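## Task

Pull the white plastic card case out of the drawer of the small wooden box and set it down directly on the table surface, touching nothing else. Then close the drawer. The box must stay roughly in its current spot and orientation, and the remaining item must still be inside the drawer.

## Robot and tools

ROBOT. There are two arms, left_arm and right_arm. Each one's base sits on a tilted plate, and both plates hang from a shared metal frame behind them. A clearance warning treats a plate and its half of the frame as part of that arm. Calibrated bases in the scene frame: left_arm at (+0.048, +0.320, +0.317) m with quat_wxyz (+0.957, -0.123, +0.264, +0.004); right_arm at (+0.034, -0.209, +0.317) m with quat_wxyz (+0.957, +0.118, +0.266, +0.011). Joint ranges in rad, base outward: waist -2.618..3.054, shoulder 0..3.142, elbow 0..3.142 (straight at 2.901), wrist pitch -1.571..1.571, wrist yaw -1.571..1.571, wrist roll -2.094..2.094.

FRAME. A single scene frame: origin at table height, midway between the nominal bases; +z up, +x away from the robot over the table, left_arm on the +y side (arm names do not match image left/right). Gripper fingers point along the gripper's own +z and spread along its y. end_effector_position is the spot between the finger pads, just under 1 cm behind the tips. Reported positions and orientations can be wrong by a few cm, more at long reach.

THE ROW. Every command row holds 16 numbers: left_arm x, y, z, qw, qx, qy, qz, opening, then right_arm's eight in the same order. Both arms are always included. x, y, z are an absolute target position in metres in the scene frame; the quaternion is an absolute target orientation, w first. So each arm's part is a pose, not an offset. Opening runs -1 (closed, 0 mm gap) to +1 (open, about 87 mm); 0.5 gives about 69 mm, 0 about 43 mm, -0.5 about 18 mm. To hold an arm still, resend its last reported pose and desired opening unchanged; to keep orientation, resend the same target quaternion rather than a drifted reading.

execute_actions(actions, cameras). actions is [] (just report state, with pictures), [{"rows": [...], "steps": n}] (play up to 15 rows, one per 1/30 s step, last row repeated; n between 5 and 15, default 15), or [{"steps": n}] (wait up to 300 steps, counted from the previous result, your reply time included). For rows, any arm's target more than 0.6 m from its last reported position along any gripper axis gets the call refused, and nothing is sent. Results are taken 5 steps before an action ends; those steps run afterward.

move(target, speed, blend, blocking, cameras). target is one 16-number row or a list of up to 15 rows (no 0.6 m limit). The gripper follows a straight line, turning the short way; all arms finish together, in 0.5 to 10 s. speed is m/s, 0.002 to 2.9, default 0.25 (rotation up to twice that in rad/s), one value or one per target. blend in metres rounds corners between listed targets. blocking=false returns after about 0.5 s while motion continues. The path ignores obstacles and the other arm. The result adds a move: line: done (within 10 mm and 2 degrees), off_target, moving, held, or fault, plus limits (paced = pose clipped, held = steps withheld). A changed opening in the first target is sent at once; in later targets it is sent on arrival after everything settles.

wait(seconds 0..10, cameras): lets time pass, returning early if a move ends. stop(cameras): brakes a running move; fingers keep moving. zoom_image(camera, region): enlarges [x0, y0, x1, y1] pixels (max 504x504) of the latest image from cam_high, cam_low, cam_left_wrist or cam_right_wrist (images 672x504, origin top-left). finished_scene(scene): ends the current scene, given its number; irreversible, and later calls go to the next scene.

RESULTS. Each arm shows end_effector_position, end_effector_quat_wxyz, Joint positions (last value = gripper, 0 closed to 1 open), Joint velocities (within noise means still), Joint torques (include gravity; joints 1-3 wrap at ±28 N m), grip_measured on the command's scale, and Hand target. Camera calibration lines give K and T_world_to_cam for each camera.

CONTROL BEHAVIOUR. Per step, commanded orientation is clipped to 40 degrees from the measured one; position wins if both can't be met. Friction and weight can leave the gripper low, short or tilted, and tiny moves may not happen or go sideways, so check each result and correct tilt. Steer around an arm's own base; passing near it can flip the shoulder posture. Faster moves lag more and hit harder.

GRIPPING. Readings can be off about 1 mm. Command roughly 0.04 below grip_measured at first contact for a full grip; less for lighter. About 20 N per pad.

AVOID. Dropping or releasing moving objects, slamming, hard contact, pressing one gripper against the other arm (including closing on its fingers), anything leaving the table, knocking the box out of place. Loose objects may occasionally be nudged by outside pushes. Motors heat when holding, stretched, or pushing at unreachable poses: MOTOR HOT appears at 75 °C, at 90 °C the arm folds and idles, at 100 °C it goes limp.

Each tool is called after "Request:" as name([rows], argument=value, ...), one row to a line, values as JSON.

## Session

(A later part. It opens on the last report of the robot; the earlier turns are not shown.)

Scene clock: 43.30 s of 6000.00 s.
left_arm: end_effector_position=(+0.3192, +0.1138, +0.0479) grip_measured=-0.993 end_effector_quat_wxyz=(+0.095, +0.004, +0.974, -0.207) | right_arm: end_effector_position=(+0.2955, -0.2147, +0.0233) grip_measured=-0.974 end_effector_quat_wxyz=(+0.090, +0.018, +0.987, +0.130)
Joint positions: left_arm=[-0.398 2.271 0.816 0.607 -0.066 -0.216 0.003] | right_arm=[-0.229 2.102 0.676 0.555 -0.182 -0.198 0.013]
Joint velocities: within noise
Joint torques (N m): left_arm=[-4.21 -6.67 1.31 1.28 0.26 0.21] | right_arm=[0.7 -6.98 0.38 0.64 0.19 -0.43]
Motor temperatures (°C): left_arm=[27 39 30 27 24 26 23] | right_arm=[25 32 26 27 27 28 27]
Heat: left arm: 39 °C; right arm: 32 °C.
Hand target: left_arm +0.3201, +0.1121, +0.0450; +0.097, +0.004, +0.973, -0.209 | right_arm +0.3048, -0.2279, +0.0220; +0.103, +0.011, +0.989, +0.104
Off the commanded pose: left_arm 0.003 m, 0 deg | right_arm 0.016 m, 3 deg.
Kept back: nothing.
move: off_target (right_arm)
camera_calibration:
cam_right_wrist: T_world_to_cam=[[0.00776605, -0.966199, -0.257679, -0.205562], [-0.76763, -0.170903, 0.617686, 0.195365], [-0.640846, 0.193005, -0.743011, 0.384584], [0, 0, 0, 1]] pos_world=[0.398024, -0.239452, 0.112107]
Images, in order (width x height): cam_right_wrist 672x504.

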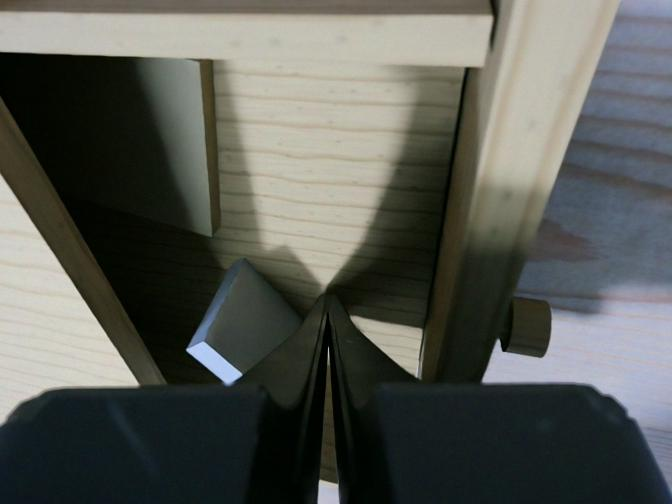

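Request:
wait(seconds=0.05, cameras=["cam_high"])

Request:
zoom_image(camera="cam_high", region=[330, 300, 410, 370])

Scene clock: 45.13 s of 6000.00 s.
left_arm: end_effector_position=(+0.3192, +0.1138, +0.0479) grip_measured=-0.993 end_effector_quat_wxyz=(+0.095, +0.004, +0.974, -0.207) | right_arm: end_effector_position=(+0.2955, -0.2148, +0.0233) grip_measured=-0.974 end_effector_quat_wxyz=(+0.090, +0.018, +0.987, +0.130)
Joint positions: left_arm=[-0.398 2.271 0.816 0.607 -0.066 -0.216 0.003] | right_arm=[-0.229 2.102 0.676 0.555 -0.182 -0.198 0.013]
Joint velocities: within noise
Joint torques (N m): left_arm=[-4.25 -6.67 1.32 1.28 0.26 0.2] | right_arm=[0.55 -7.01 0.31 0.67 0.2 -0.43]
Motor temperatures (°C): left_arm=[27 39 30 27 24 26 23] | right_arm=[25 32 26 27 27 28 27]
Heat: left arm: 39 °C; right arm: 32 °C.
Hand target: left_arm +0.3201, +0.1121, +0.0450; +0.097, +0.004, +0.973, -0.209 | right_arm +0.3048, -0.2279, +0.0220; +0.103, +0.011, +0.989, +0.104
Off the commanded pose: left_arm 0.003 m, 0 deg | right_arm 0.016 m, 3 deg.
Steps of this call (1-55: nothing new was sent). Readings (end_effector_position of left_arm | right_arm):
1: (+0.3192, +0.1138, +0.0479) | (+0.2955, -0.2147, +0.0233)
2: (+0.3192, +0.1138, +0.0479) | (+0.2955, -0.2147, +0.0233)
4: (+0.3192, +0.1138, +0.0479) | (+0.2955, -0.2148, +0.0233)
8: (+0.3192, +0.1138, +0.0479) | (+0.2955, -0.2148, +0.0233)
55: the state above
Images, in order (width x height): cam_high 672x504.

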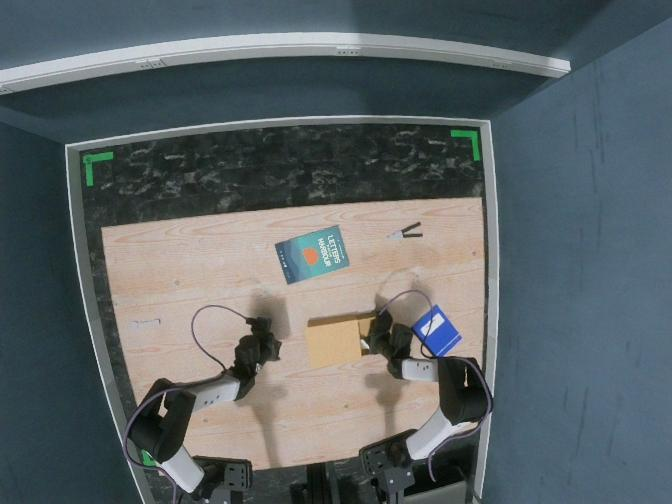

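Scaled by 6.300 from the camera's 672x504 image, which has a finer 960x720 frame.

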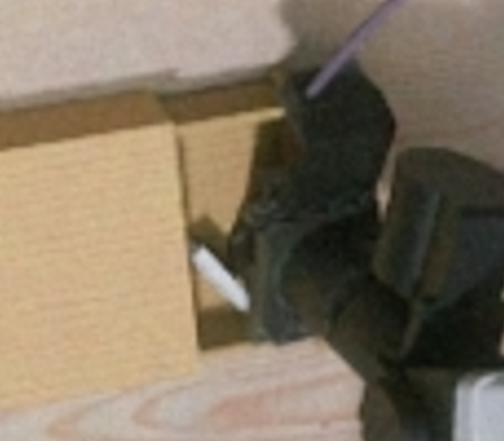

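Request:
move(target=[0.320, 0.112, 0.045, 0.0968, 0.00375, 0.97303, -0.20938, -1.0, 0.308, -0.217, 0.105, 0.1040, 0.0109, 0.98907, 0.1040, -1.0], speed=0.12, cameras=["cam_high", "cam_right_wrist"])

Request:
zoom_image(camera="cam_right_wrist", region=[100, 20, 540, 400])

Scene clock: 47.90 s of 6000.00 s.
left_arm: end_effector_position=(+0.3192, +0.1138, +0.0479) grip_measured=-0.993 end_effector_quat_wxyz=(+0.095, +0.004, +0.974, -0.207) | right_arm: end_effector_position=(+0.3009, -0.2163, +0.0984) grip_measured=-0.974 end_effector_quat_wxyz=(+0.093, +0.009, +0.990, +0.108)
Joint positions: left_arm=[-0.398 2.271 0.816 0.607 -0.066 -0.216 0.003] | right_arm=[-0.167 1.72 0.544 0.323 -0.103 -0.172 0.013]
Joint velocities: within noise
Joint torques (N m): left_arm=[-4.23 -6.67 1.36 1.27 0.25 0.21] | right_arm=[2.22 -8.54 1.02 0.42 -0.04 -0.09]
Motor temperatures (°C): left_arm=[27 39 30 27 24 26 23] | right_arm=[25 32 26 27 27 28 27]
Heat: left arm: 39 °C; right arm: 32 °C.
Hand target: left_arm +0.3201, +0.1121, +0.0450; +0.097, +0.004, +0.973, -0.209 | right_arm +0.3079, -0.2170, +0.1047; +0.104, +0.011, +0.989, +0.104
Off the commanded pose: left_arm 0.003 m, 0 deg | right_arm 0.010 m, 1 deg.
Kept back: nothing.
move: done
camera_calibration:
cam_right_wrist: T_world_to_cam=[[0.0221933, -0.9765, -0.21437, -0.198621], [-0.769705, -0.153527, 0.619664, 0.157103], [-0.638014, 0.151249, -0.755025, 0.435384], [0, 0, 0, 1]] pos_world=[0.403112, -0.235686, 0.188797]
Images, in order (width x height): cam_high 672x504, cam_right_wrist 672x504.

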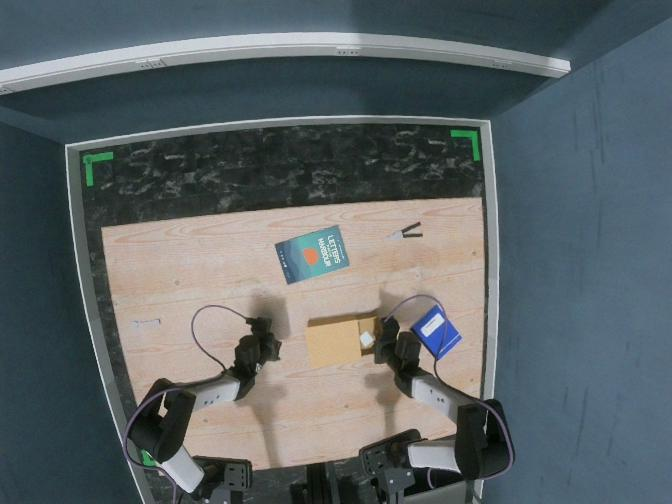

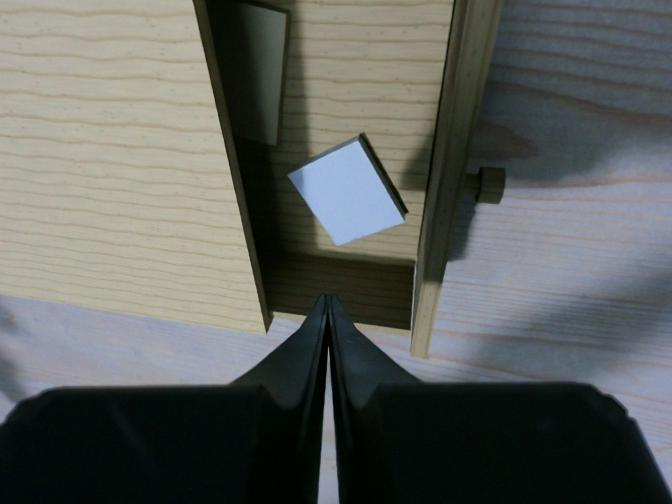

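Scaled by 1.145 from the camera's 672x504 image, which has a finer 960x720 frame.

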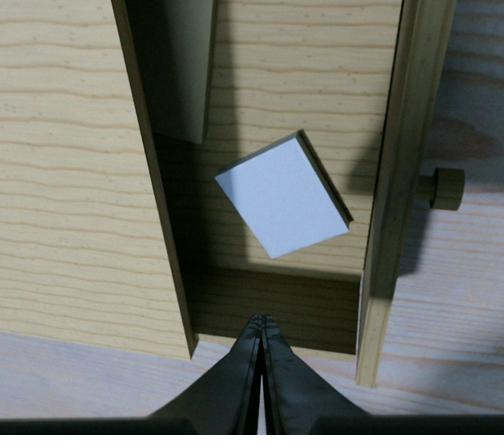

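Request:
move([
  [0.320,0.112,0.045,0.0968,0.00375,0.97303,-0.20938,-1.0,0.306,-0.199,0.105,0.0923,0.7010,0.7010,-0.0923,-1.0],
  [0.320,0.112,0.045,0.0968,0.00375,0.97303,-0.20938,-1.0,0.306,-0.199,0.022,0.0923,0.7010,0.7010,-0.0923,-1.0],
  [0.320,0.112,0.045,0.0968,0.00375,0.97303,-0.20938,-1.0,0.331,-0.196,0.022,0.0923,0.7010,0.7010,-0.0923,-1.0],
  [0.320,0.112,0.045,0.0968,0.00375,0.97303,-0.20938,-1.0,0.328,-0.198,0.078,0.0923,0.7010,0.7010,-0.0923,0.52],
], speed=[0.6,0.13,0.06,0.2], cameras=["cam_right_wrist"])

Scene clock: 57.33 s of 6000.00 s.
left_arm: end_effector_position=(+0.3192, +0.1138, +0.0479) grip_measured=-0.993 end_effector_quat_wxyz=(+0.095, +0.004, +0.974, -0.207) | right_arm: end_effector_position=(+0.3232, -0.1971, +0.0708) grip_measured=+0.520 end_effector_quat_wxyz=(+0.083, +0.699, +0.704, -0.094)
Joint positions: left_arm=[-0.398 2.271 0.816 0.607 -0.066 -0.216 0.003] | right_arm=[0.043 1.9 0.694 0.156 0.508 1.565 0.76]
Joint velocities: within noise
Joint torques (N m): left_arm=[-4.18 -6.65 1.35 1.27 0.25 0.22] | right_arm=[3.37 -8.64 0.27 0 0.36 0]
Motor temperatures (°C): left_arm=[27 39 30 27 24 26 23] | right_arm=[25 33 26 27 27 28 27]
Heat: left arm: 39 °C; right arm: 33 °C.
Hand target: left_arm +0.3200, +0.1121, +0.0450; +0.097, +0.004, +0.973, -0.209 | right_arm +0.3279, -0.1980, +0.0777; +0.092, +0.701, +0.701, -0.092
Off the commanded pose: left_arm 0.003 m, 0 deg | right_arm 0.009 m, 1 deg.
Kept back: nothing.
move: done
camera_calibration:
cam_right_wrist: T_world_to_cam=[[-0.999484, -0.0245889, 0.0206496, 0.315024], [-0.00777998, 0.809387, 0.587224, 0.140119], [-0.0311527, 0.586761, -0.809161, 0.319547], [0, 0, 0, 1]] pos_world=[0.325907, -0.293162, 0.169779]
Images, in order (width x height): cam_right_wrist 672x504.

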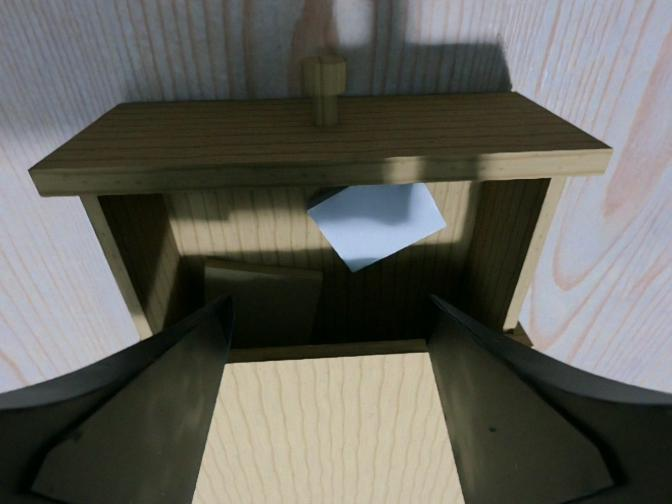

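Request:
move([
  [0.320,0.112,0.045,0.0968,0.00375,0.97303,-0.20938,-1.0,0.309,-0.200,0.060,0.0923,0.7010,0.7010,-0.0923,-1.0],
  [0.320,0.112,0.045,0.0968,0.00375,0.97303,-0.20938,-1.0,0.309,-0.200,0.014,0.0923,0.7010,0.7010,-0.0923,-1.0],
], speed=[0.2,0.13], cameras=[])

Scene clock: 59.40 s of 6000.00 s.
left_arm: end_effector_position=(+0.3192, +0.1138, +0.0479) grip_measured=-0.993 end_effector_quat_wxyz=(+0.095, +0.004, +0.974, -0.207) | right_arm: end_effector_position=(+0.3014, -0.1987, +0.0289) grip_measured=-0.973 end_effector_quat_wxyz=(+0.082, +0.692, +0.710, -0.105)
Joint positions: left_arm=[-0.398 2.271 0.816 0.607 -0.066 -0.216 0.003] | right_arm=[0.009 2.096 0.699 0.349 0.505 1.518 0.013]
Joint velocities: within noise
Joint torques (N m): left_arm=[-4.25 -6.67 1.32 1.28 0.25 0.21] | right_arm=[0.73 -1.83 2.06 0.77 0.08 -0.16]
Motor temperatures (°C): left_arm=[27 39 30 28 24 26 23] | right_arm=[25 32 26 27 27 28 27]
Heat: left arm: 39 °C; right arm: 32 °C.
Hand target: left_arm +0.3200, +0.1121, +0.0450; +0.097, +0.004, +0.973, -0.209 | right_arm +0.3084, -0.2003, +0.0156; +0.092, +0.701, +0.701, -0.093
Off the commanded pose: left_arm 0.003 m, 0 deg | right_arm 0.017 m, 2 deg.
Kept back: nothing.
move: off_target (right_arm)
No camera images: "cameras" was empty.

Request:
move([
  [0.320,0.112,0.045,0.0968,0.00375,0.97303,-0.20938,-1.0,0.336,-0.197,0.010,0.0923,0.7010,0.7010,-0.0923,-1.0],
  [0.320,0.112,0.045,0.0968,0.00375,0.97303,-0.20938,-1.0,0.338,-0.197,0.010,0.0923,0.7010,0.7010,-0.0923,-1.0],
  [0.320,0.112,0.045,0.0968,0.00375,0.97303,-0.20938,-1.0,0.332,-0.200,0.078,0.0923,0.7010,0.7010,-0.0923,0.52],
], speed=[0.06,0.01,0.25], cameras=["cam_right_wrist"])

Scene clock: 61.73 s of 6000.00 s.
left_arm: end_effector_position=(+0.3192, +0.1138, +0.0479) grip_measured=-0.993 end_effector_quat_wxyz=(+0.095, +0.004, +0.974, -0.207) | right_arm: end_effector_position=(+0.3273, -0.2003, +0.0710) grip_measured=+0.520 end_effector_quat_wxyz=(+0.085, +0.699, +0.703, -0.096)
Joint positions: left_arm=[-0.398 2.271 0.816 0.607 -0.066 -0.216 0.003] | right_arm=[0.036 1.898 0.708 0.144 0.511 1.558 0.76]
Joint velocities: within noise
Joint torques (N m): left_arm=[-4.23 -6.68 1.37 1.27 0.25 0.2] | right_arm=[3.32 -8.73 0.49 0.01 0.3 -0.03]
Motor temperatures (°C): left_arm=[27 39 30 28 24 26 23] | right_arm=[25 33 26 27 27 28 27]
Heat: left arm: 39 °C; right arm: 33 °C.
Hand target: left_arm +0.3200, +0.1121, +0.0450; +0.097, +0.004, +0.973, -0.209 | right_arm +0.3321, -0.2000, +0.0778; +0.092, +0.701, +0.701, -0.092
Off the commanded pose: left_arm 0.003 m, 0 deg | right_arm 0.008 m, 1 deg.
Kept back: nothing.
move: done
camera_calibration:
cam_right_wrist: T_world_to_cam=[[-0.999491, -0.0245338, 0.0203831, 0.319007], [-0.0080803, 0.812952, 0.582275, 0.143807], [-0.0308559, 0.581814, -0.812736, 0.320885], [0, 0, 0, 1]] pos_world=[0.329907, -0.295777, 0.170557]
Images, in order (width x height): cam_right_wrist 672x504.

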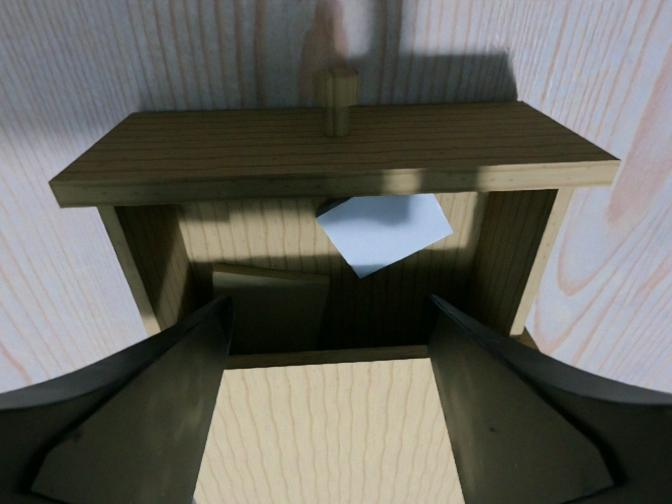

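Request:
move([
  [0.320,0.112,0.045,0.0968,0.00375,0.97303,-0.20938,-1.0,0.310,-0.198,0.076,0.12279,0.69636,0.69636,-0.12279,-1.0],
  [0.320,0.112,0.045,0.0968,0.00375,0.97303,-0.20938,-1.0,0.310,-0.198,0.012,0.12279,0.69636,0.69636,-0.12279,-1.0],
], speed=[0.2,0.14], cameras=["cam_right_wrist"])

Scene clock: 65.00 s of 6000.00 s.
left_arm: end_effector_position=(+0.3192, +0.1138, +0.0479) grip_measured=-0.993 end_effector_quat_wxyz=(+0.095, +0.004, +0.974, -0.207) | right_arm: end_effector_position=(+0.3030, -0.1993, +0.0291) grip_measured=-0.973 end_effector_quat_wxyz=(+0.115, +0.689, +0.702, -0.137)
Joint positions: left_arm=[-0.398 2.271 0.816 0.607 -0.066 -0.216 0.003] | right_arm=[0.062 2.118 0.722 0.32 0.625 1.581 0.013]
Joint velocities: within noise
Joint torques (N m): left_arm=[-4.22 -6.69 1.31 1.28 0.25 0.21] | right_arm=[1.16 -1.13 2.58 0.86 0.1 -0.19]
Motor temperatures (°C): left_arm=[27 39 30 28 24 26 23] | right_arm=[25 33 26 27 27 28 27]
Heat: left arm: 39 °C; right arm: 33 °C.
Hand target: left_arm +0.3200, +0.1121, +0.0450; +0.097, +0.004, +0.973, -0.209 | right_arm +0.3094, -0.1983, +0.0139; +0.122, +0.696, +0.696, -0.124
Off the commanded pose: left_arm 0.003 m, 0 deg | right_arm 0.019 m, 2 deg.
Kept back: nothing.
move: off_target (right_arm)
camera_calibration:
cam_right_wrist: T_world_to_cam=[[-0.998717, -0.0320023, 0.0392439, 0.293331], [-0.00829639, 0.867922, 0.496632, 0.18075], [-0.049954, 0.495669, -0.867074, 0.275695], [0, 0, 0, 1]] pos_world=[0.308226, -0.284143, 0.13777]
Images, in order (width x height): cam_right_wrist 672x504.

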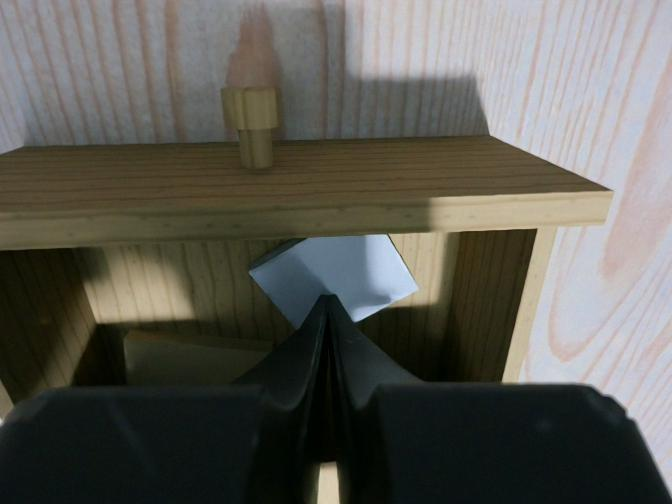

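Request:
move([
  [0.320,0.112,0.045,0.0968,0.00375,0.97303,-0.20938,-1.0,0.338,-0.196,0.009,0.12279,0.69636,0.69636,-0.12279,-1.0],
], speed=[0.07], cameras=["cam_right_wrist"])

Scene clock: 66.03 s of 6000.00 s.
left_arm: end_effector_position=(+0.3192, +0.1138, +0.0479) grip_measured=-0.993 end_effector_quat_wxyz=(+0.095, +0.004, +0.974, -0.207) | right_arm: end_effector_position=(+0.3060, -0.2009, +0.0295) grip_measured=-0.974 end_effector_quat_wxyz=(+0.093, +0.668, +0.719, -0.167)
Joint positions: left_arm=[-0.398 2.271 0.816 0.607 -0.066 -0.216 0.003] | right_arm=[0.064 2.118 0.812 0.15 0.638 1.563 0.013]
Joint velocities: within noise
Joint torques (N m): left_arm=[-4.21 -6.68 1.33 1.28 0.26 0.2] | right_arm=[1.51 -2.56 4.53 1.16 -0.01 -0.02]
Motor temperatures (°C): left_arm=[27 39 30 28 24 26 23] | right_arm=[25 33 26 27 27 28 27]
Heat: left arm: 39 °C; right arm: 33 °C.
Hand target: left_arm +0.3200, +0.1121, +0.0450; +0.097, +0.004, +0.973, -0.209 | right_arm +0.3371, -0.1972, +0.0146; +0.122, +0.696, +0.697, -0.125
Off the commanded pose: left_arm 0.003 m, 0 deg | right_arm 0.038 m, 7 deg.
Kept back: nothing.
move: off_target (right_arm)
camera_calibration:
cam_right_wrist: T_world_to_cam=[[-0.989958, -0.0716586, 0.121857, 0.283207], [-0.00331858, 0.873544, 0.486734, 0.181866], [-0.141326, 0.481442, -0.865009, 0.301933], [0, 0, 0, 1]] pos_world=[0.323638, -0.283937, 0.138144]
Images, in order (width x height): cam_right_wrist 672x504.

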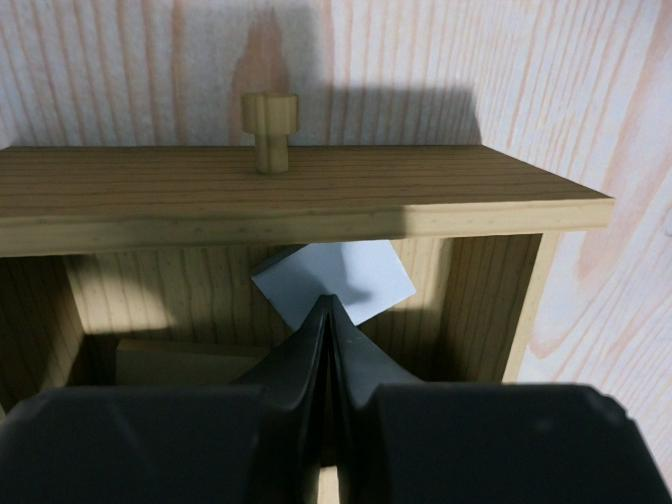

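Request:
move([
  [0.320,0.112,0.045,0.0968,0.00375,0.97303,-0.20938,-1.0,0.350,-0.196,0.019,0.12279,0.69636,0.69636,-0.12279,-1.0],
], speed=[0.07], cameras=["cam_right_wrist"])

Scene clock: 67.07 s of 6000.00 s.
left_arm: end_effector_position=(+0.3193, +0.1137, +0.0479) grip_measured=-0.993 end_effector_quat_wxyz=(+0.095, +0.004, +0.974, -0.207) | right_arm: end_effector_position=(+0.3068, -0.2011, +0.0303) grip_measured=-0.974 end_effector_quat_wxyz=(+0.084, +0.662, +0.723, -0.177)
Joint positions: left_arm=[-0.398 2.271 0.816 0.608 -0.066 -0.216 0.003] | right_arm=[0.064 2.118 0.843 0.089 0.638 1.563 0.013]
Joint velocities: within noise
Joint torques (N m): left_arm=[-4.18 -6.67 1.35 1.27 0.25 0.2] | right_arm=[2.29 -5.81 4.18 1.01 0.04 0.08]
Motor temperatures (°C): left_arm=[27 39 30 28 24 26 23] | right_arm=[25 33 26 28 27 28 27]
Heat: left arm: 39 °C; right arm: 33 °C.
Hand target: left_arm +0.3201, +0.1121, +0.0451; +0.097, +0.004, +0.973, -0.209 | right_arm +0.3493, -0.1972, +0.0246; +0.121, +0.696, +0.697, -0.125
Off the commanded pose: left_arm 0.003 m, 0 deg | right_arm 0.045 m, 9 deg.
Kept back: nothing.
move: off_target (right_arm)
camera_calibration:
cam_right_wrist: T_world_to_cam=[[-0.985404, -0.0794584, 0.150551, 0.28003], [0.00386643, 0.873708, 0.486436, 0.179472], [-0.170189, 0.479918, -0.860648, 0.311254], [0, 0, 0, 1]] pos_world=[0.328221, -0.283932, 0.13842]
Images, in order (width x height): cam_right_wrist 672x504.

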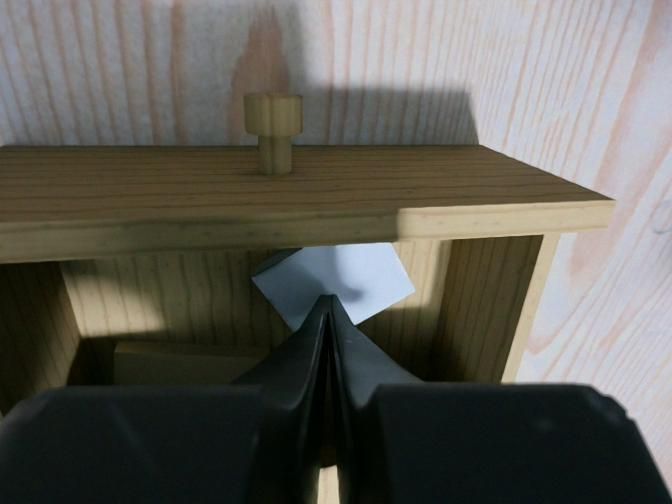

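Request:
move([
  [0.320,0.112,0.045,0.0968,0.00375,0.97303,-0.20938,-1.0,0.354,-0.196,0.026,0.12279,0.69636,0.69636,-0.12279,-1.0],
  [0.320,0.112,0.045,0.0968,0.00375,0.97303,-0.20938,-1.0,0.354,-0.196,0.030,0.12279,0.69636,0.69636,-0.12279,-1.0],
], speed=[0.05,0.01], cameras=["cam_right_wrist"])

Scene clock: 68.17 s of 6000.00 s.
left_arm: end_effector_position=(+0.3193, +0.1137, +0.0479) grip_measured=-0.993 end_effector_quat_wxyz=(+0.095, +0.004, +0.974, -0.207) | right_arm: end_effector_position=(+0.3064, -0.2011, +0.0306) grip_measured=-0.974 end_effector_quat_wxyz=(+0.081, +0.661, +0.724, -0.179)
Joint positions: left_arm=[-0.398 2.271 0.816 0.608 -0.066 -0.216 0.003] | right_arm=[0.064 2.118 0.85 0.074 0.638 1.563 0.013]
Joint velocities: within noise
Joint torques (N m): left_arm=[-4.19 -6.68 1.33 1.29 0.26 0.2] | right_arm=[2.89 -8.85 3.22 0.72 0.04 0.15]
Motor temperatures (°C): left_arm=[27 39 30 28 24 26 23] | right_arm=[25 33 26 28 27 28 27]
Heat: left arm: 39 °C; right arm: 33 °C.
Hand target: left_arm +0.3201, +0.1121, +0.0451; +0.097, +0.004, +0.973, -0.209 | right_arm +0.3533, -0.1970, +0.0342; +0.121, +0.696, +0.697, -0.124
Off the commanded pose: left_arm 0.003 m, 0 deg | right_arm 0.048 m, 10 deg.
Kept back: nothing.
move: off_target (right_arm)
camera_calibration:
cam_right_wrist: T_world_to_cam=[[-0.98396, -0.0816686, 0.158599, 0.278456], [0.00592616, 0.873597, 0.486615, 0.178687], [-0.178293, 0.479749, -0.8591, 0.313852], [0, 0, 0, 1]] pos_world=[0.328888, -0.283929, 0.138515]
Images, in order (width x height): cam_right_wrist 672x504.

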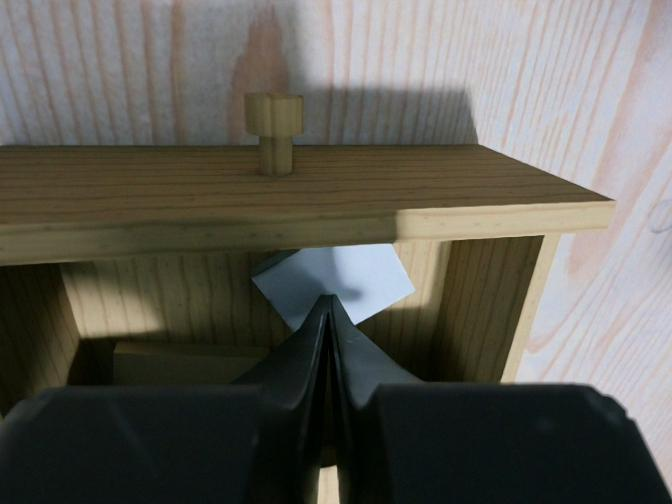

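Request:
move([
  [0.320,0.112,0.045,0.0968,0.00375,0.97303,-0.20938,-1.0,0.315,-0.200,0.100,0.12279,0.69636,0.69636,-0.12279,-1.0],
  [0.320,0.112,0.045,0.0968,0.00375,0.97303,-0.20938,-1.0,0.281,-0.231,0.098,0.0,0.0,0.99452,-0.10453,-1.0],
], speed=[0.3,0.7], cameras=["cam_right_wrist"])

Scene clock: 72.03 s of 6000.00 s.
left_arm: end_effector_position=(+0.3193, +0.1137, +0.0479) grip_measured=-0.993 end_effector_quat_wxyz=(+0.095, +0.004, +0.974, -0.207) | right_arm: end_effector_position=(+0.2755, -0.2295, +0.0984) grip_measured=-0.974 end_effector_quat_wxyz=(-0.011, -0.004, +0.994, -0.108)
Joint positions: left_arm=[-0.398 2.271 0.816 0.608 -0.066 -0.216 0.003] | right_arm=[0.067 1.819 0.654 0.099 0.485 0.018 0.013]
Joint velocities: within noise
Joint torques (N m): left_arm=[-4.25 -6.67 1.29 1.27 0.25 0.21] | right_arm=[1.37 -6.75 1.01 0.38 0.03 -0.21]
Motor temperatures (°C): left_arm=[27 39 30 28 24 26 23] | right_arm=[25 33 26 28 27 28 27]
Heat: left arm: 39 °C; right arm: 33 °C.
Hand target: left_arm +0.3201, +0.1121, +0.0451; +0.097, +0.004, +0.973, -0.209 | right_arm +0.2809, -0.2310, +0.0981; +0.000, +0.000, +0.994, -0.105
Off the commanded pose: left_arm 0.003 m, 0 deg | right_arm 0.006 m, 1 deg.
Kept back: nothing.
move: done
camera_calibration:
cam_right_wrist: T_world_to_cam=[[0.0311506, -0.976732, 0.212189, -0.255459], [-0.621636, 0.147307, 0.76933, 0.148943], [-0.782686, -0.155869, -0.602583, 0.375595], [0, 0, 0, 1]] pos_world=[0.394519, -0.212911, 0.165947]
Images, in order (width x height): cam_right_wrist 672x504.

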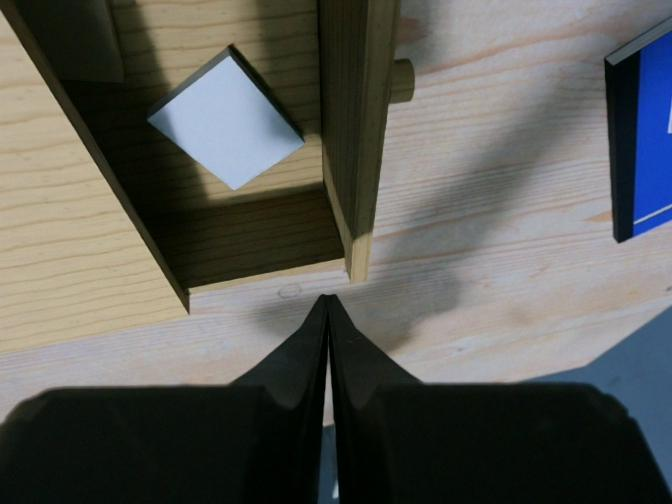

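Request:
move([
  [0.320,0.112,0.045,0.0968,0.00375,0.97303,-0.20938,-1.0,0.2795,-0.232,0.019,0.0,0.0,0.99452,-0.10453,-1.0],
], speed=[0.15], cameras=["cam_right_wrist"])

Scene clock: 74.13 s of 6000.00 s.
left_arm: end_effector_position=(+0.3193, +0.1137, +0.0479) grip_measured=-0.993 end_effector_quat_wxyz=(+0.095, +0.004, +0.974, -0.207) | right_arm: end_effector_position=(+0.2781, -0.2315, +0.0240) grip_measured=-0.974 end_effector_quat_wxyz=(-0.005, -0.002, +0.994, -0.107)
Joint positions: left_arm=[-0.398 2.271 0.816 0.608 -0.066 -0.216 0.003] | right_arm=[-0.003 2.15 0.775 0.352 0.448 -0.051 0.013]
Joint velocities: within noise
Joint torques (N m): left_arm=[-4.22 -6.68 1.35 1.27 0.26 0.21] | right_arm=[1.73 -5.2 0.5 0.46 0.01 -0.24]
Motor temperatures (°C): left_arm=[27 39 30 28 24 26 23] | right_arm=[25 33 26 27 27 28 27]
Heat: left arm: 39 °C; right arm: 33 °C.
Hand target: left_arm +0.3201, +0.1121, +0.0451; +0.097, +0.004, +0.973, -0.209 | right_arm +0.2796, -0.2320, +0.0192; +0.000, +0.000, +0.995, -0.105
Off the commanded pose: left_arm 0.003 m, 0 deg | right_arm 0.005 m, 1 deg.
Kept back: nothing.
move: done
camera_calibration:
cam_right_wrist: T_world_to_cam=[[0.0260879, -0.976961, 0.211818, -0.240279], [-0.630737, 0.148303, 0.761693, 0.211069], [-0.775558, -0.153473, -0.612337, 0.331303], [0, 0, 0, 1]] pos_world=[0.396343, -0.215199, 0.0929948]
Images, in order (width x height): cam_right_wrist 672x504.

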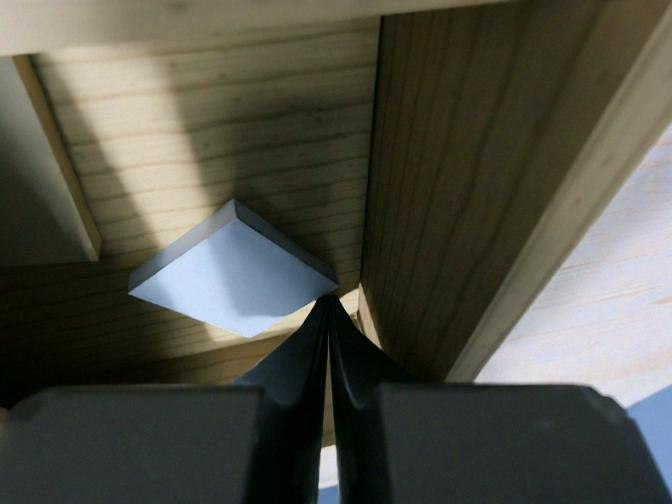

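Request:
move([
  [0.320,0.112,0.045,0.0968,0.00375,0.97303,-0.20938,-1.0,0.306,-0.229,0.0195,0.0,0.0,0.99452,-0.10453,-1.0],
  [0.320,0.112,0.045,0.0968,0.00375,0.97303,-0.20938,-1.0,0.302,-0.226,0.095,0.0,0.0,0.99452,-0.10453,-1.0],
  [0.320,0.112,0.045,0.0968,0.00375,0.97303,-0.20938,-1.0,0.320,-0.198,0.100,0.12279,0.69636,0.69636,-0.12279,0.4],
], speed=[0.08,0.25,0.7], cameras=["cam_right_wrist"])

Scene clock: 78.03 s of 6000.00 s.
left_arm: end_effector_position=(+0.3193, +0.1137, +0.0479) grip_measured=-0.993 end_effector_quat_wxyz=(+0.095, +0.004, +0.974, -0.207) | right_arm: end_effector_position=(+0.3118, -0.1973, +0.0950) grip_measured=+0.400 end_effector_quat_wxyz=(+0.110, +0.695, +0.700, -0.125)
Joint positions: left_arm=[-0.398 2.271 0.816 0.608 -0.066 -0.216 0.003] | right_arm=[0.118 1.81 0.644 0.066 0.627 1.648 0.7]
Joint velocities: within noise
Joint torques (N m): left_arm=[-4.23 -6.68 1.29 1.29 0.26 0.2] | right_arm=[3.49 -7.23 2.14 -0.08 0.46 0]
Motor temperatures (°C): left_arm=[27 39 29 28 24 26 23] | right_arm=[25 33 26 27 27 28 27]
Heat: left arm: 39 °C; right arm: 33 °C.
Hand target: left_arm +0.3201, +0.1121, +0.0451; +0.097, +0.004, +0.973, -0.209 | right_arm +0.3200, -0.1979, +0.0999; +0.123, +0.696, +0.696, -0.122
Off the commanded pose: left_arm 0.003 m, 0 deg | right_arm 0.010 m, 2 deg.
Kept back: nothing.
move: done
camera_calibration:
cam_right_wrist: T_world_to_cam=[[-0.999351, -0.0237953, 0.0270343, 0.302563], [-0.00635974, 0.855443, 0.517858, 0.141286], [-0.0354489, 0.517351, -0.855039, 0.330764], [0, 0, 0, 1]] pos_world=[0.314991, -0.284784, 0.201471]
Images, in order (width x height): cam_right_wrist 672x504.

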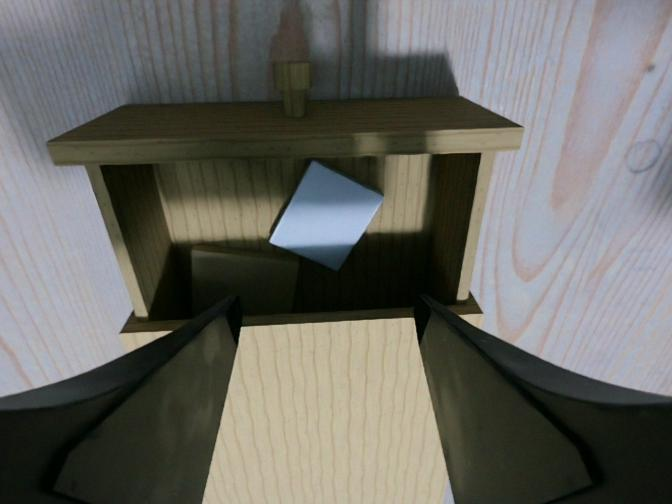

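Request:
move([
  [0.320,0.112,0.045,0.0968,0.00375,0.97303,-0.20938,-1.0,0.3205,-0.1975,0.021,0.12279,0.69636,0.69636,-0.12279,0.37],
  [0.320,0.112,0.045,0.0968,0.00375,0.97303,-0.20938,-1.0,0.3205,-0.1975,0.0205,0.12279,0.69636,0.69636,-0.12279,-0.22],
], speed=[0.15,0.05], cameras=["cam_right_wrist"])

Scene clock: 81.13 s of 6000.00 s.
left_arm: end_effector_position=(+0.3193, +0.1137, +0.0479) grip_measured=-0.993 end_effector_quat_wxyz=(+0.095, +0.004, +0.974, -0.207) | right_arm: end_effector_position=(+0.3180, -0.1978, +0.0260) grip_measured=-0.068 end_effector_quat_wxyz=(+0.121, +0.694, +0.698, -0.129)
Joint positions: left_arm=[-0.398 2.271 0.816 0.608 -0.066 -0.216 0.003] | right_arm=[0.061 2.126 0.765 0.307 0.621 1.583 0.466]
Joint velocities: within noise
Joint torques (N m): left_arm=[-4.18 -6.68 1.32 1.28 0.25 0.21] | right_arm=[2.09 -4.79 0.88 0.34 0.15 -0.23]
Motor temperatures (°C): left_arm=[27 40 29 28 24 26 23] | right_arm=[25 33 26 27 27 28 27]
Heat: left arm: 40 °C; right arm: 33 °C.
Hand target: left_arm +0.3201, +0.1121, +0.0451; +0.097, +0.004, +0.973, -0.209 | right_arm +0.3204, -0.1975, +0.0207; +0.123, +0.696, +0.696, -0.123
Off the commanded pose: left_arm 0.003 m, 0 deg | right_arm 0.006 m, 1 deg.
Kept back: nothing.
move: done
camera_calibration:
cam_right_wrist: T_world_to_cam=[[-0.999566, -0.0237875, 0.0174037, 0.310906], [-0.0118965, 0.865843, 0.500175, 0.181784], [-0.0269668, 0.49975, -0.86575, 0.266414], [0, 0, 0, 1]] pos_world=[0.320118, -0.283141, 0.134313]
Images, in order (width x height): cam_right_wrist 672x504.

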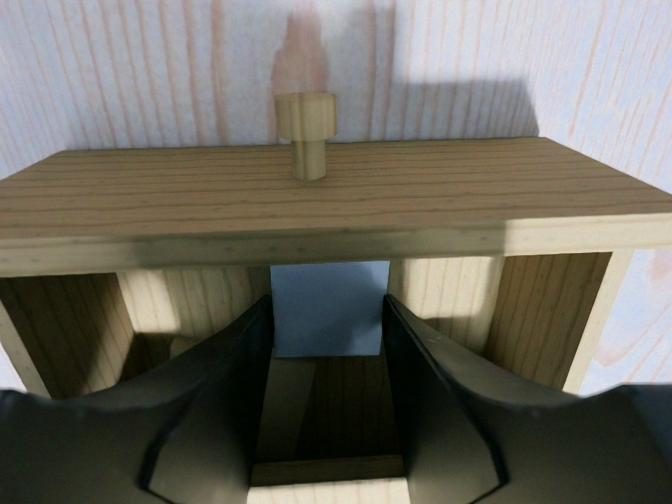

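Request:
move([
  [0.320,0.112,0.045,0.0968,0.00375,0.97303,-0.20938,-1.0,0.3205,-0.207,0.050,0.12279,0.69636,0.69636,-0.12279,-0.24],
  [0.320,0.112,0.045,0.0968,0.00375,0.97303,-0.20938,-1.0,0.3205,-0.208,0.155,0.12279,0.69636,0.69636,-0.12279,-0.24],
], speed=[0.1,0.2], cameras=["cam_high", "cam_right_wrist"])

Scene clock: 83.73 s of 6000.00 s.
left_arm: end_effector_position=(+0.3193, +0.1137, +0.0479) grip_measured=-0.993 end_effector_quat_wxyz=(+0.095, +0.004, +0.974, -0.207) | right_arm: end_effector_position=(+0.3111, -0.2066, +0.1475) grip_measured=-0.068 end_effector_quat_wxyz=(+0.108, +0.693, +0.701, -0.128)
Joint positions: left_arm=[-0.398 2.271 0.816 0.608 -0.066 -0.216 0.003] | right_arm=[0.145 1.559 0.62 -0.187 0.639 1.677 0.466]
Joint velocities: within noise
Joint torques (N m): left_arm=[-4.22 -6.71 1.33 1.28 0.27 0.22] | right_arm=[3.11 -7.41 3.62 -0.11 0.46 -0.04]
Motor temperatures (°C): left_arm=[27 40 29 28 24 26 23] | right_arm=[25 33 26 27 27 28 27]
Heat: left arm: 40 °C; right arm: 33 °C.
Hand target: left_arm +0.3201, +0.1121, +0.0451; +0.097, +0.004, +0.973, -0.209 | right_arm +0.3204, -0.2079, +0.1547; +0.123, +0.696, +0.696, -0.123
Off the commanded pose: left_arm 0.003 m, 0 deg | right_arm 0.012 m, 2 deg.
Kept back: nothing.
move: off_target (right_arm)
camera_calibration:
cam_right_wrist: T_world_to_cam=[[-0.999023, -0.0266796, 0.0352198, 0.298358], [-0.00462783, 0.855914, 0.517098, 0.121711], [-0.043941, 0.51643, -0.855201, 0.382953], [0, 0, 0, 1]] pos_world=[0.315457, -0.293982, 0.254057]
Images, in order (width x height): cam_high 672x504, cam_right_wrist 672x504.

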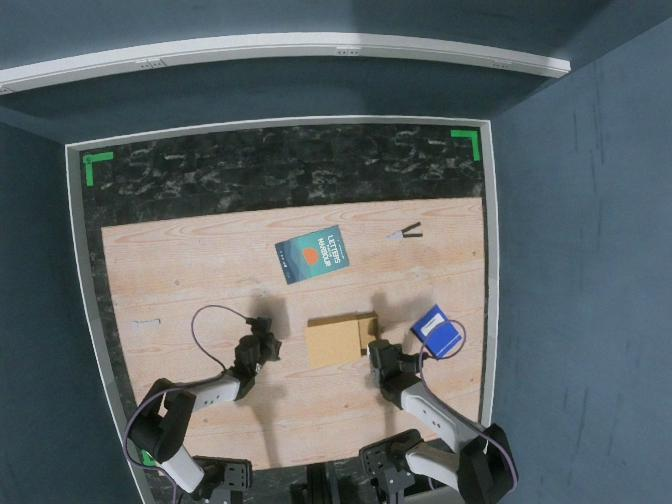

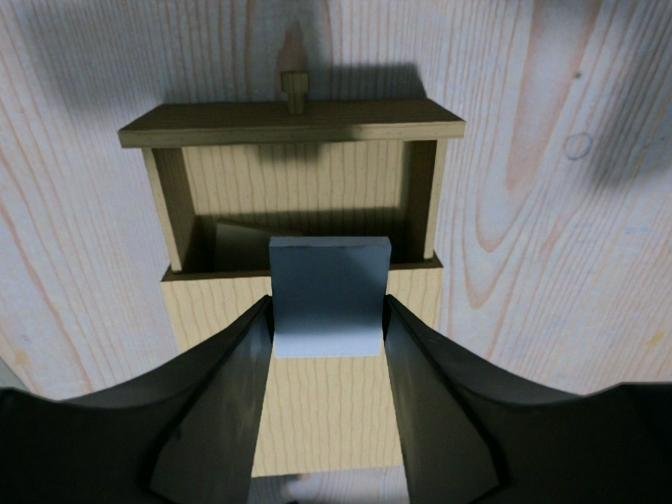

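Request:
move([
  [0.320,0.112,0.045,0.0968,0.00375,0.97303,-0.20938,-1.0,0.476,-0.212,0.110,0.12279,0.69636,0.69636,-0.12279,-0.24],
  [0.320,0.112,0.045,0.0968,0.00375,0.97303,-0.20938,-1.0,0.479,-0.212,0.030,0.12279,0.69636,0.69636,-0.12279,-0.24],
  [0.320,0.112,0.045,0.0968,0.00375,0.97303,-0.20938,-1.0,0.479,-0.212,0.006,0.12279,0.69636,0.69636,-0.12279,-0.24],
], speed=[0.35,0.25,0.06], blend=[0.03,0,0], cameras=["cam_low", "cam_right_wrist"])

Scene clock: 85.83 s of 6000.00 s.
left_arm: end_effector_position=(+0.3193, +0.1137, +0.0479) grip_measured=-0.993 end_effector_quat_wxyz=(+0.095, +0.004, +0.974, -0.207) | right_arm: end_effector_position=(+0.4791, -0.2087, +0.0179) grip_measured=-0.068 end_effector_quat_wxyz=(+0.121, +0.695, +0.698, -0.122)
Joint positions: left_arm=[-0.398 2.271 0.816 0.608 -0.066 -0.216 0.003] | right_arm=[0.026 2.268 1.491 -0.245 0.594 1.542 0.466]
Joint velocities: within noise
Joint torques (N m): left_arm=[-4.21 -6.67 1.31 1.28 0.26 0.21] | right_arm=[2.39 -6.84 5.23 0.37 0.21 -0.22]
Motor temperatures (°C): left_arm=[27 40 29 28 24 26 23] | right_arm=[25 33 26 27 27 28 27]
Heat: left arm: 40 °C; right arm: 33 °C.
Hand target: left_arm +0.3201, +0.1121, +0.0451; +0.097, +0.004, +0.973, -0.209 | right_arm +0.4787, -0.2121, +0.0065; +0.123, +0.696, +0.696, -0.123
Off the commanded pose: left_arm 0.003 m, 0 deg | right_arm 0.012 m, 0 deg.
Kept back: nothing.
move: off_target (right_arm)
camera_calibration:
cam_right_wrist: T_world_to_cam=[[-0.999675, -0.0243433, 0.00758469, 0.471957], [-0.017128, 0.861492, 0.507483, 0.198627], [-0.0188879, 0.507188, -0.861629, 0.266745], [0, 0, 0, 1]] pos_world=[0.480244, -0.294916, 0.125456]
Images, in order (width x height): cam_low 672x504, cam_right_wrist 672x504.

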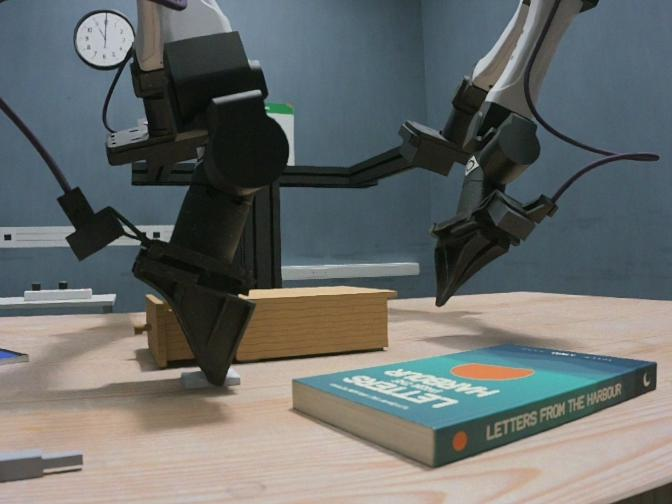

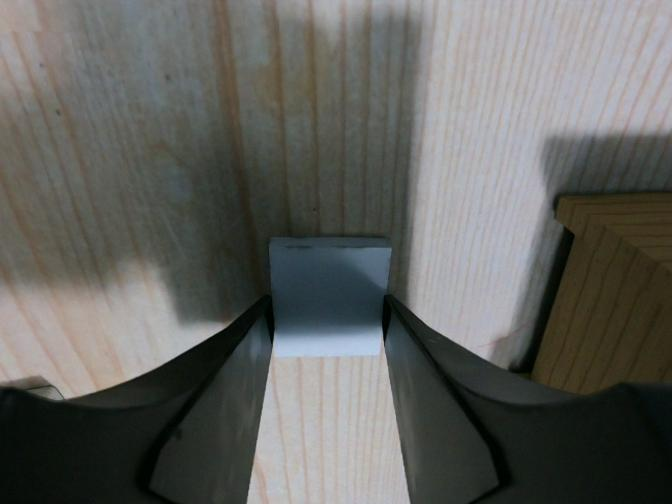

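Request:
zoom_image(camera="cam_low", region=[120, 320, 300, 420])

Scaled by 2.800 from the camera's 672x504 image, which has a finer 960x720 frame.

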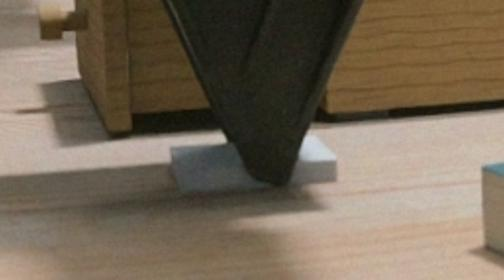

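Request:
move([
  [0.320,0.112,0.045,0.0968,0.00375,0.97303,-0.20938,-1.0,0.479,-0.212,-0.004,0.12279,0.69636,0.69636,-0.12279,-0.24],
], speed=[0.05], cameras=["cam_low"])

Scene clock: 86.90 s of 6000.00 s.
left_arm: end_effector_position=(+0.3193, +0.1137, +0.0479) grip_measured=-0.993 end_effector_quat_wxyz=(+0.095, +0.004, +0.974, -0.207) | right_arm: end_effector_position=(+0.4792, -0.2086, +0.0169) grip_measured=-0.068 end_effector_quat_wxyz=(+0.118, +0.690, +0.703, -0.125)
Joint positions: left_arm=[-0.398 2.271 0.816 0.608 -0.066 -0.216 0.003] | right_arm=[0.026 2.275 1.506 -0.26 0.594 1.532 0.466]
Joint velocities: within noise
Joint torques (N m): left_arm=[-4.19 -6.65 1.31 1.29 0.25 0.21] | right_arm=[1.89 -5.31 5.26 0.67 0.18 -0.23]
Motor temperatures (°C): left_arm=[27 40 29 28 24 26 23] | right_arm=[25 33 26 27 27 28 27]
Heat: left arm: 40 °C; right arm: 33 °C.
Hand target: left_arm +0.3201, +0.1121, +0.0451; +0.097, +0.004, +0.973, -0.209 | right_arm +0.4778, -0.2121, -0.0026; +0.123, +0.696, +0.696, -0.123
Off the commanded pose: left_arm 0.003 m, 0 deg | right_arm 0.021 m, 1 deg.
Kept back: nothing.
move: off_target (right_arm)
Images, in order (width x height): cam_low 672x504.

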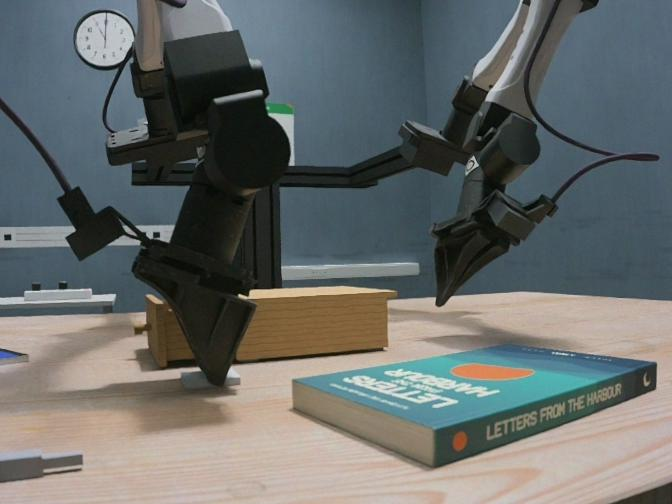

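Request:
move([
  [0.320,0.112,0.045,0.0968,0.00375,0.97303,-0.20938,-1.0,0.479,-0.2105,0.010,0.12279,0.69636,0.69636,-0.12279,0.15],
  [0.320,0.100,0.045,0.0968,0.00375,0.97303,-0.20938,-1.0,0.479,-0.2105,0.080,0.12279,0.69636,0.69636,-0.12279,0.15],
  [0.320,0.092,0.045,0.0968,0.00375,0.97303,-0.20938,-1.0,0.400,-0.300,0.100,0.1020,-0.0205,0.9926,0.0584,0.15],
  [0.320,0.092,0.045,0.0968,0.00375,0.97303,-0.20938,-1.0,0.337,-0.302,0.038,0.1020,-0.0205,0.9926,0.0584,-1.0],
], speed=[0.1,0.2,0.65,0.3], blend=[0,0.02,0.03,0], cameras=["cam_low", "cam_high", "cam_right_wrist"])

Scene clock: 91.90 s of 6000.00 s.
left_arm: end_effector_position=(+0.3231, +0.0926, +0.0488) grip_measured=-0.993 end_effector_quat_wxyz=(+0.099, +0.003, +0.971, -0.218) | right_arm: end_effector_position=(+0.3180, -0.2824, +0.0469) grip_measured=-0.972 end_effector_quat_wxyz=(+0.064, -0.015, +0.993, +0.097)
Joint positions: left_arm=[-0.44 2.302 0.859 0.608 -0.073 -0.247 0.003] | right_arm=[-0.36 1.955 0.813 0.211 -0.189 -0.376 0.014]
Joint velocities: within noise
Joint torques (N m): left_arm=[-5.45 -6.79 1.54 1.16 0 0.12] | right_arm=[-0.51 -5.85 2.02 1.29 0.22 -0.33]
Motor temperatures (°C): left_arm=[27 40 29 28 24 26 23] | right_arm=[25 34 26 27 27 28 27]
Heat: left arm: 40 °C; right arm: 34 °C.
Hand target: left_arm +0.3200, +0.0921, +0.0451; +0.097, +0.004, +0.973, -0.209 | right_arm +0.3365, -0.3020, +0.0409; +0.100, -0.020, +0.993, +0.059
Off the commanded pose: left_arm 0.005 m, 1 deg | right_arm 0.029 m, 6 deg.
Kept back: nothing.
move: off_target (right_arm); target 4's new opening was sent with right_arm's hand 0.019 m and 4 deg from that target
camera_calibration:
cam_right_wrist: T_world_to_cam=[[0.0633357, -0.97963, -0.190563, -0.289619], [-0.727637, -0.176013, 0.662996, 0.170368], [-0.683032, 0.0966693, -0.723963, 0.414942], [0, 0, 0, 1]] pos_world=[0.425728, -0.293844, 0.132259]
Images, in order (width x height): cam_high 672x504, cam_low 672x504, cam_right_wrist 672x504.

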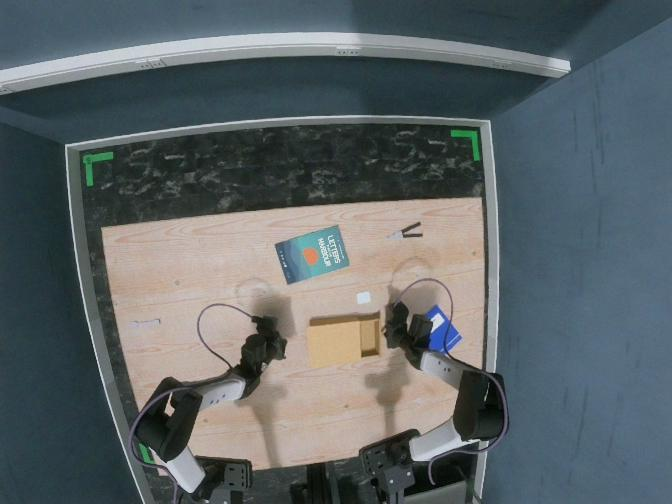

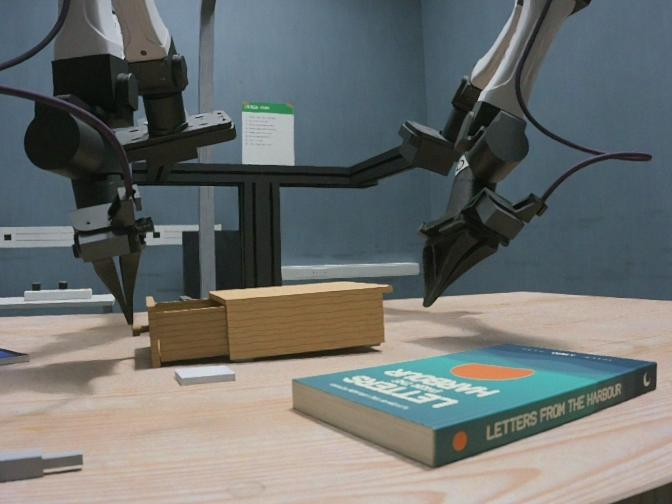

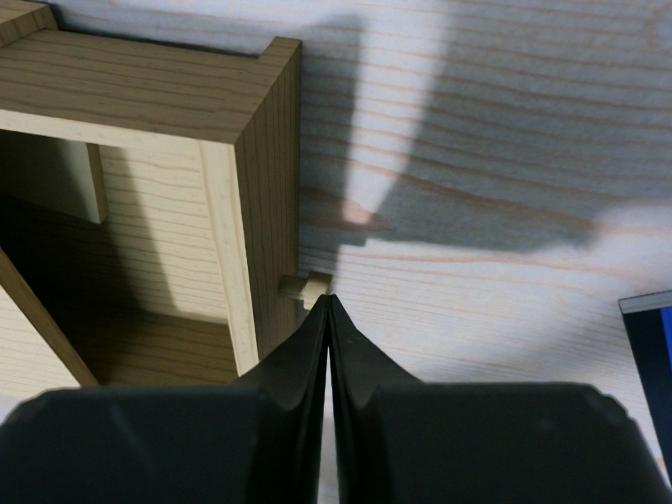

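Request:
move([
  [0.320,0.092,0.045,0.0968,0.00375,0.97303,-0.20938,-1.0,0.346,-0.312,0.036,0.1020,-0.0205,0.9926,0.0584,-1.0],
], speed=[0.15], cameras=["cam_right_wrist"])

Scene clock: 103.60 s of 6000.00 s.
left_arm: end_effector_position=(+0.3233, +0.0925, +0.0488) grip_measured=-0.993 end_effector_quat_wxyz=(+0.100, +0.003, +0.971, -0.218) | right_arm: end_effector_position=(+0.3446, -0.3076, +0.0408) grip_measured=-0.973 end_effector_quat_wxyz=(+0.098, -0.016, +0.993, +0.067)
Joint positions: left_arm=[-0.44 2.302 0.86 0.608 -0.073 -0.247 0.003] | right_arm=[-0.387 1.976 0.871 0.256 -0.173 -0.394 0.013]
Joint velocities: within noise
Joint torques (N m): left_arm=[-5.44 -6.76 1.44 1.15 0.01 0.13] | right_arm=[-0.01 -6.15 2.32 0.63 -0.08 -0.25]
Motor temperatures (°C): left_arm=[28 41 29 28 24 26 23] | right_arm=[25 33 26 28 27 28 27]
Heat: left arm: 41 °C; right arm: 33 °C.
Hand target: left_arm +0.3201, +0.0921, +0.0451; +0.097, +0.004, +0.973, -0.210 | right_arm +0.3460, -0.3120, +0.0363; +0.102, -0.020, +0.993, +0.058
Off the commanded pose: left_arm 0.005 m, 1 deg | right_arm 0.007 m, 1 deg.
Kept back: nothing.
move: done
camera_calibration:
cam_right_wrist: T_world_to_cam=[[0.0662071, -0.989742, -0.126602, -0.323884], [-0.772742, -0.13113, 0.621028, 0.220302], [-0.631258, 0.0567145, -0.773496, 0.402991], [0, 0, 0, 1]] pos_world=[0.446071, -0.314528, 0.133894]
Images, in order (width x height): cam_right_wrist 672x504.

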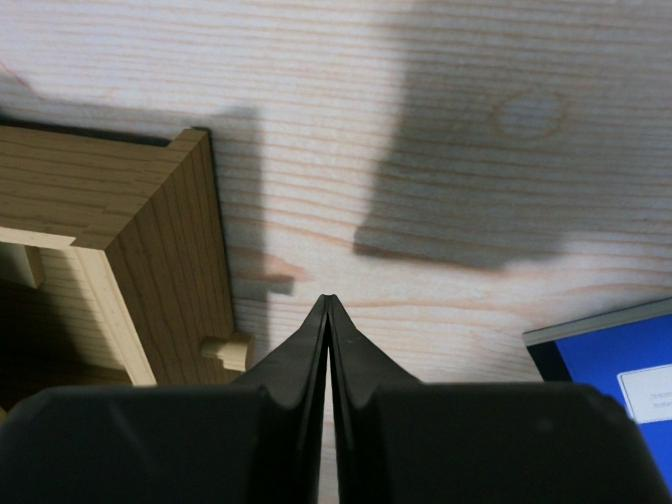

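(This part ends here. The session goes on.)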